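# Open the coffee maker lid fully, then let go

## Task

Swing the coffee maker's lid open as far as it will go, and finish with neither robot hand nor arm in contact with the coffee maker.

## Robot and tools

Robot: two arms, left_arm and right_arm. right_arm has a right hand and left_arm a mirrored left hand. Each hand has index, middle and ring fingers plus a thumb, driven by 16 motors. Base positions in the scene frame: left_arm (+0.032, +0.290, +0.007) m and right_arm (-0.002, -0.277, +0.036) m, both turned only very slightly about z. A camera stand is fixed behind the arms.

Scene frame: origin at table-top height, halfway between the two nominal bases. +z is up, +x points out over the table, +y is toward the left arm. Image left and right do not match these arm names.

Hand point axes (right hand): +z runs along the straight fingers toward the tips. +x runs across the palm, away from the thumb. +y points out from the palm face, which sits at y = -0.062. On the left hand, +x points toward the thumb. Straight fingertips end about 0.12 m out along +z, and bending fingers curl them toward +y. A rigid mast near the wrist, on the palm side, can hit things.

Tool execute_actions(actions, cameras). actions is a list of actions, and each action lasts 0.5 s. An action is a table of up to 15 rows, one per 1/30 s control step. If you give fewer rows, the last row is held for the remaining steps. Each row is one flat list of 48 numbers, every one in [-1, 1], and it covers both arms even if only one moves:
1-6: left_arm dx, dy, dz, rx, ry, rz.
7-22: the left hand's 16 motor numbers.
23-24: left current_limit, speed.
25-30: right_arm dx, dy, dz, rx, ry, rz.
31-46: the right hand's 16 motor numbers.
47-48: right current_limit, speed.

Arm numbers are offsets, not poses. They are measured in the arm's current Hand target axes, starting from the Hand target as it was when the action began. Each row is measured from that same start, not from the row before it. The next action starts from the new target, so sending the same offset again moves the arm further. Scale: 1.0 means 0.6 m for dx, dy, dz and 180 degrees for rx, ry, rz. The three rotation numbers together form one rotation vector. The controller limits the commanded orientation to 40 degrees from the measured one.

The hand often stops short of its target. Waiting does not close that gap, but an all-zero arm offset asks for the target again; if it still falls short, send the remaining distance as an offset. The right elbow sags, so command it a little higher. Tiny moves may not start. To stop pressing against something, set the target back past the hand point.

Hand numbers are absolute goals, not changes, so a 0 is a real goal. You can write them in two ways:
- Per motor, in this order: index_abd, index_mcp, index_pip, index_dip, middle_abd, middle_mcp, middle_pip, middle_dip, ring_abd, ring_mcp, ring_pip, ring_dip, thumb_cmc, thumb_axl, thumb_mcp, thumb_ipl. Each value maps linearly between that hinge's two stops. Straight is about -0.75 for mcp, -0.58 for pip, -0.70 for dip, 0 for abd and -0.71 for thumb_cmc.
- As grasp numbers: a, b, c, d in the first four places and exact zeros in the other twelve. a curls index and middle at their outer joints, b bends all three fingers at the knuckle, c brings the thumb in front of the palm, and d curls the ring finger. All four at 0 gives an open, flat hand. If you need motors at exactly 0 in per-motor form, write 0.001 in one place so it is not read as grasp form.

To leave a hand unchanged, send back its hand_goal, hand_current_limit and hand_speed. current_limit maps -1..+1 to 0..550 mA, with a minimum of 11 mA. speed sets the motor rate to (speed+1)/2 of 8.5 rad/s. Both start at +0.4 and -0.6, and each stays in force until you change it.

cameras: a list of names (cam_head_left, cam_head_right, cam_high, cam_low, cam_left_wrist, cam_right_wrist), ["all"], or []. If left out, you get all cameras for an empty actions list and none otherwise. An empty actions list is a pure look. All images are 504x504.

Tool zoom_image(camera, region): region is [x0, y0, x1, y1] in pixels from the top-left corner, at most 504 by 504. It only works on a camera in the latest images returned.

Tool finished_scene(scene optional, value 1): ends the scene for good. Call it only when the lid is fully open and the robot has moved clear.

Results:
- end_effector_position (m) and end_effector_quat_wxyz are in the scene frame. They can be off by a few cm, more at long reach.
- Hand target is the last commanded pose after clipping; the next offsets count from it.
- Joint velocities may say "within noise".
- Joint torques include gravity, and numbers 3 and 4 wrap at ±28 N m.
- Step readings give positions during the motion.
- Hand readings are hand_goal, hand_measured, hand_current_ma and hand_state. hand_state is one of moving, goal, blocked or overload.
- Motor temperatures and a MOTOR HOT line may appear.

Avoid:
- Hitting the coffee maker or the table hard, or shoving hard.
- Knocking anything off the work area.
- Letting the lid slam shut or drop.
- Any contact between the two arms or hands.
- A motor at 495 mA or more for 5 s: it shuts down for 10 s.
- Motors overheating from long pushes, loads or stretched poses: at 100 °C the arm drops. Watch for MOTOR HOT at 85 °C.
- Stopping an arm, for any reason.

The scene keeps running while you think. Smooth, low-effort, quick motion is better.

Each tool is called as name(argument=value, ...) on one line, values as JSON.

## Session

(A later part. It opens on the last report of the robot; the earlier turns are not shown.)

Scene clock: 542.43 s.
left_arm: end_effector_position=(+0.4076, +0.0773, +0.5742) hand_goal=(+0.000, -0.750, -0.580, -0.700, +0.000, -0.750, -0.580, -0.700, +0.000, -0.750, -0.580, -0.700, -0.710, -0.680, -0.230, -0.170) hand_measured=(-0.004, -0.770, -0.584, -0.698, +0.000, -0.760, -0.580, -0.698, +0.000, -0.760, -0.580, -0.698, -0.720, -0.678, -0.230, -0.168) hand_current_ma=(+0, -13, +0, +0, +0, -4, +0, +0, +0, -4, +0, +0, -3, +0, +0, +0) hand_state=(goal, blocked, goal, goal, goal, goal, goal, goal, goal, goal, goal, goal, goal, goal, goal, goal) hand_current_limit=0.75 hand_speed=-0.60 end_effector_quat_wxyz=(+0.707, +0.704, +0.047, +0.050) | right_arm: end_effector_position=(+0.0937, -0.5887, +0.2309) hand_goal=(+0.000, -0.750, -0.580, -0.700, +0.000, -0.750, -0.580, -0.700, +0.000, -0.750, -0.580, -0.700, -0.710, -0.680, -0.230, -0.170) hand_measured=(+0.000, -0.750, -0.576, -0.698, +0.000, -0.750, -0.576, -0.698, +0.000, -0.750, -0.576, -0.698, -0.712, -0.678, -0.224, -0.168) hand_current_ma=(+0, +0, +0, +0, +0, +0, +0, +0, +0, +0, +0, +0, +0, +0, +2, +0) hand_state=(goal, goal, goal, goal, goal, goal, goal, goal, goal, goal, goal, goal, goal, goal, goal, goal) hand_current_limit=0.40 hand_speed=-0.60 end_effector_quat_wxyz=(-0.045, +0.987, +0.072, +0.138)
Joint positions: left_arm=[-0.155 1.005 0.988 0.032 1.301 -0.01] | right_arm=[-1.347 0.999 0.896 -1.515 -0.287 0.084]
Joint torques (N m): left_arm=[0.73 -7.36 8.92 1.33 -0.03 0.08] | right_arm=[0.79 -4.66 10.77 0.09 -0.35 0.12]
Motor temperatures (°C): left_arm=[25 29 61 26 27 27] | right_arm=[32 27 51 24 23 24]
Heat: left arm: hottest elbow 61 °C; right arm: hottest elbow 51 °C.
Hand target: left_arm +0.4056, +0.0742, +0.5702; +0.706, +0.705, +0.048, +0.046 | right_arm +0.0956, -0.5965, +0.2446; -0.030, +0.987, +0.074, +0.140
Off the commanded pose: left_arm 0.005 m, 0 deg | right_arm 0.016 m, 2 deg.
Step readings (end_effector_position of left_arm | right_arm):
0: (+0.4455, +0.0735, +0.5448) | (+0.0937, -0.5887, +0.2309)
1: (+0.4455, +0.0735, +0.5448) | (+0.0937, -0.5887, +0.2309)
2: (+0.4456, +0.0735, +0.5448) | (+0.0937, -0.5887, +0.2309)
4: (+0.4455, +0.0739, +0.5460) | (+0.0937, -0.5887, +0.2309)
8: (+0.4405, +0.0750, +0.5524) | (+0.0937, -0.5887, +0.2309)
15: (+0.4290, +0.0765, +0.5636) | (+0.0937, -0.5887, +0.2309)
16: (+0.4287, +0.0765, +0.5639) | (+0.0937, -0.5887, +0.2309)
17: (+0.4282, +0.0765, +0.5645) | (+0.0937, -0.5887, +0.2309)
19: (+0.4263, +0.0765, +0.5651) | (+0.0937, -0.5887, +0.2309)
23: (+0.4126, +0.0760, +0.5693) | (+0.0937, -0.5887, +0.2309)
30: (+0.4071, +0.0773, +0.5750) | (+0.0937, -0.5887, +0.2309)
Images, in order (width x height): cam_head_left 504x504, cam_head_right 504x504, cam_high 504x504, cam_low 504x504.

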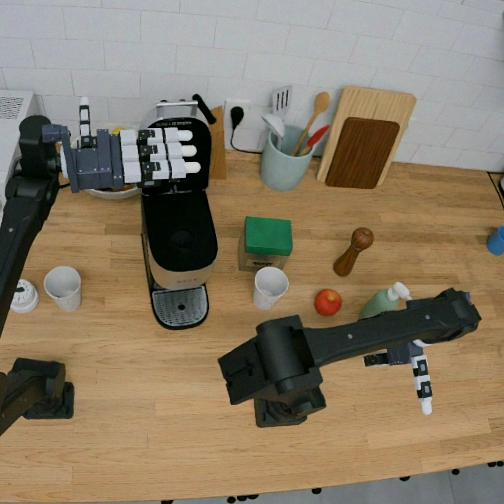

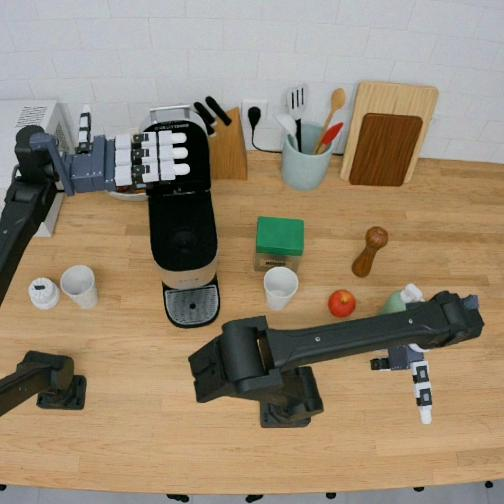

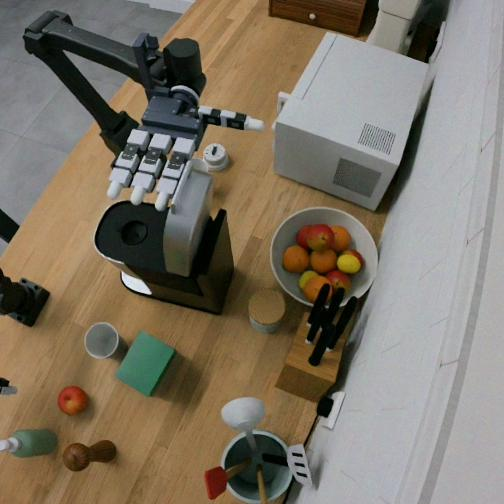

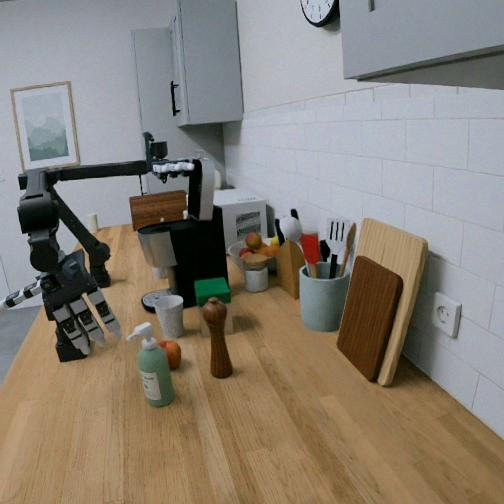

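execute_actions(actions=[[[-0.06,0,0,0,0,0,0,0,0,0,0,0,0,0,0,0,0,0,0,0,0,0,0.4,-0.6,0,0,0,0,0,0,0,0,0,0,0,0,0,0,0,0,0,0,0,0,0,0,0.4,-0.6]],[[-0.07,0,0,0,0,0,0,0,0,0,0,0,0,0,0,0,0,0,0,0,0,0,0.4,-0.6,0,0,0,0,0,0,0,0,0,0,0,0,0,0,0,0,0,0,0,0,0,0,0.4,-0.6]]], cameras=["cam_head_left","cam_high","cam_low"])

zoom_image(camera="cam_low", region=[120, 135, 260, 275])

Scene clock: 556.17 s.
left_arm: end_effector_position=(+0.3290, +0.0678, +0.5750) hand_goal=(+0.000, -0.750, -0.580, -0.700, +0.000, -0.750, -0.580, -0.700, +0.000, -0.750, -0.580, -0.700, -0.710, -0.680, -0.230, -0.170) hand_measured=(-0.004, -0.770, -0.584, -0.698, +0.000, -0.760, -0.580, -0.698, +0.000, -0.760, -0.580, -0.698, -0.720, -0.678, -0.230, -0.168) hand_current_ma=(+0, -13, +0, +0, +0, -4, +0, +0, +0, -4, +0, +0, -3, +0, +0, +0) hand_state=(goal, blocked, goal, goal, goal, goal, goal, goal, goal, goal, goal, goal, goal, goal, goal, goal) hand_current_limit=0.40 hand_speed=-0.60 end_effector_quat_wxyz=(+0.707, +0.703, +0.048, +0.052) | right_arm: end_effector_position=(+0.0937, -0.5887, +0.2309) hand_goal=(+0.000, -0.750, -0.580, -0.700, +0.000, -0.750, -0.580, -0.700, +0.000, -0.750, -0.580, -0.700, -0.710, -0.680, -0.230, -0.170) hand_measured=(+0.000, -0.750, -0.576, -0.698, +0.000, -0.750, -0.576, -0.698, +0.000, -0.750, -0.576, -0.698, -0.712, -0.678, -0.224, -0.168) hand_current_ma=(+0, +0, +0, +0, +0, +0, +0, +0, +0, +0, +0, +0, +0, +0, +2, +0) hand_state=(goal, goal, goal, goal, goal, goal, goal, goal, goal, goal, goal, goal, goal, goal, goal, goal) hand_current_limit=0.40 hand_speed=-0.60 end_effector_quat_wxyz=(-0.045, +0.987, +0.072, +0.138)
Joint positions: left_arm=[-0.233 0.784 0.874 -0.073 1.219 -0.01] | right_arm=[-1.347 0.999 0.896 -1.515 -0.287 0.084]
Joint torques (N m): left_arm=[0.44 -3.37 9.16 1.43 -0.05 0.09] | right_arm=[0.85 -4.66 10.77 0.09 -0.36 0.12]
Motor temperatures (°C): left_arm=[25 29 58 26 27 27] | right_arm=[32 27 51 24 23 24]
Heat: left arm: hottest elbow 58 °C; right arm: hottest elbow 51 °C.
Hand target: left_arm +0.3282, +0.0639, +0.5704; +0.706, +0.705, +0.048, +0.046 | right_arm +0.0956, -0.5965, +0.2446; -0.030, +0.987, +0.074, +0.140
Off the commanded pose: left_arm 0.006 m, 1 deg | right_arm 0.016 m, 2 deg.
Step readings (end_effector_position of left_arm | right_arm):
0: (+0.4076, +0.0773, +0.5742) | (+0.0937, -0.5887, +0.2309)
1: (+0.4078, +0.0773, +0.5739) | (+0.0937, -0.5887, +0.2309)
2: (+0.4074, +0.0771, +0.5730) | (+0.0937, -0.5887, +0.2309)
4: (+0.4039, +0.0763, +0.5688) | (+0.0937, -0.5887, +0.2309)
8: (+0.3865, +0.0745, +0.5652) | (+0.0937, -0.5887, +0.2309)
15: (+0.3718, +0.0739, +0.5748) | (+0.0937, -0.5887, +0.2309)
16: (+0.3722, +0.0740, +0.5745) | (+0.0937, -0.5887, +0.2309)
17: (+0.3726, +0.0737, +0.5731) | (+0.0937, -0.5887, +0.2309)
19: (+0.3691, +0.0725, +0.5685) | (+0.0937, -0.5887, +0.2309)
23: (+0.3462, +0.0678, +0.5652) | (+0.0937, -0.5887, +0.2309)
30: (+0.3282, +0.0680, +0.5759) | (+0.0937, -0.5887, +0.2309)
Images, in order (width x height): cam_head_left 504x504, cam_high 504x504, cam_low 504x504.

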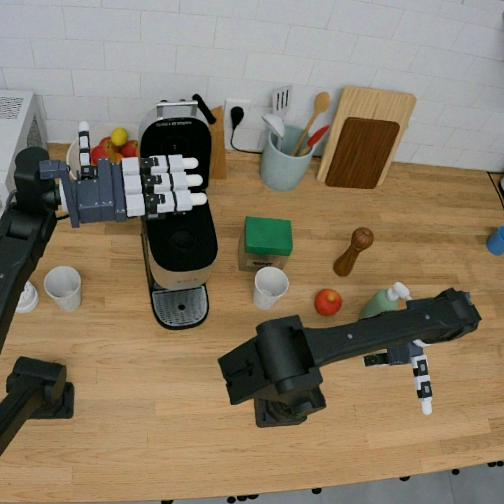

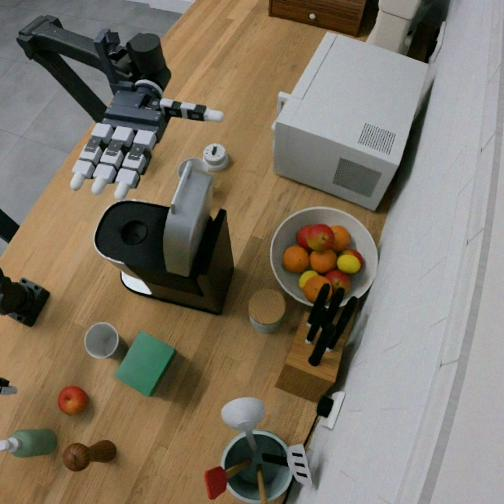

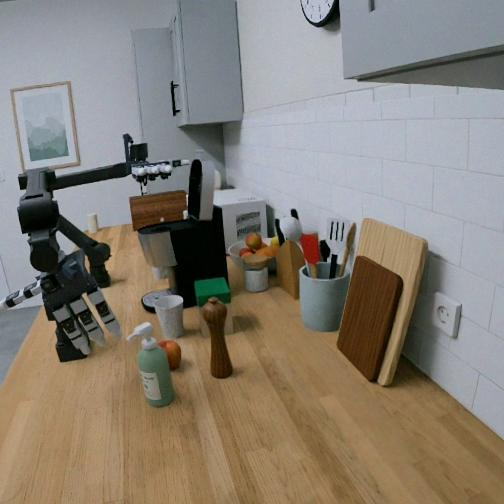

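Scaled by 3.600.

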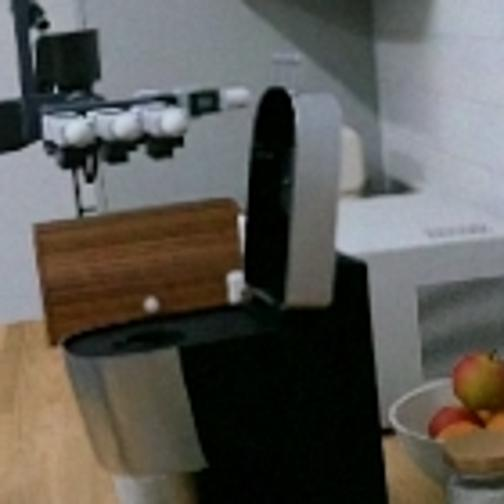

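finished_scene()

The scene is finished: the task was done.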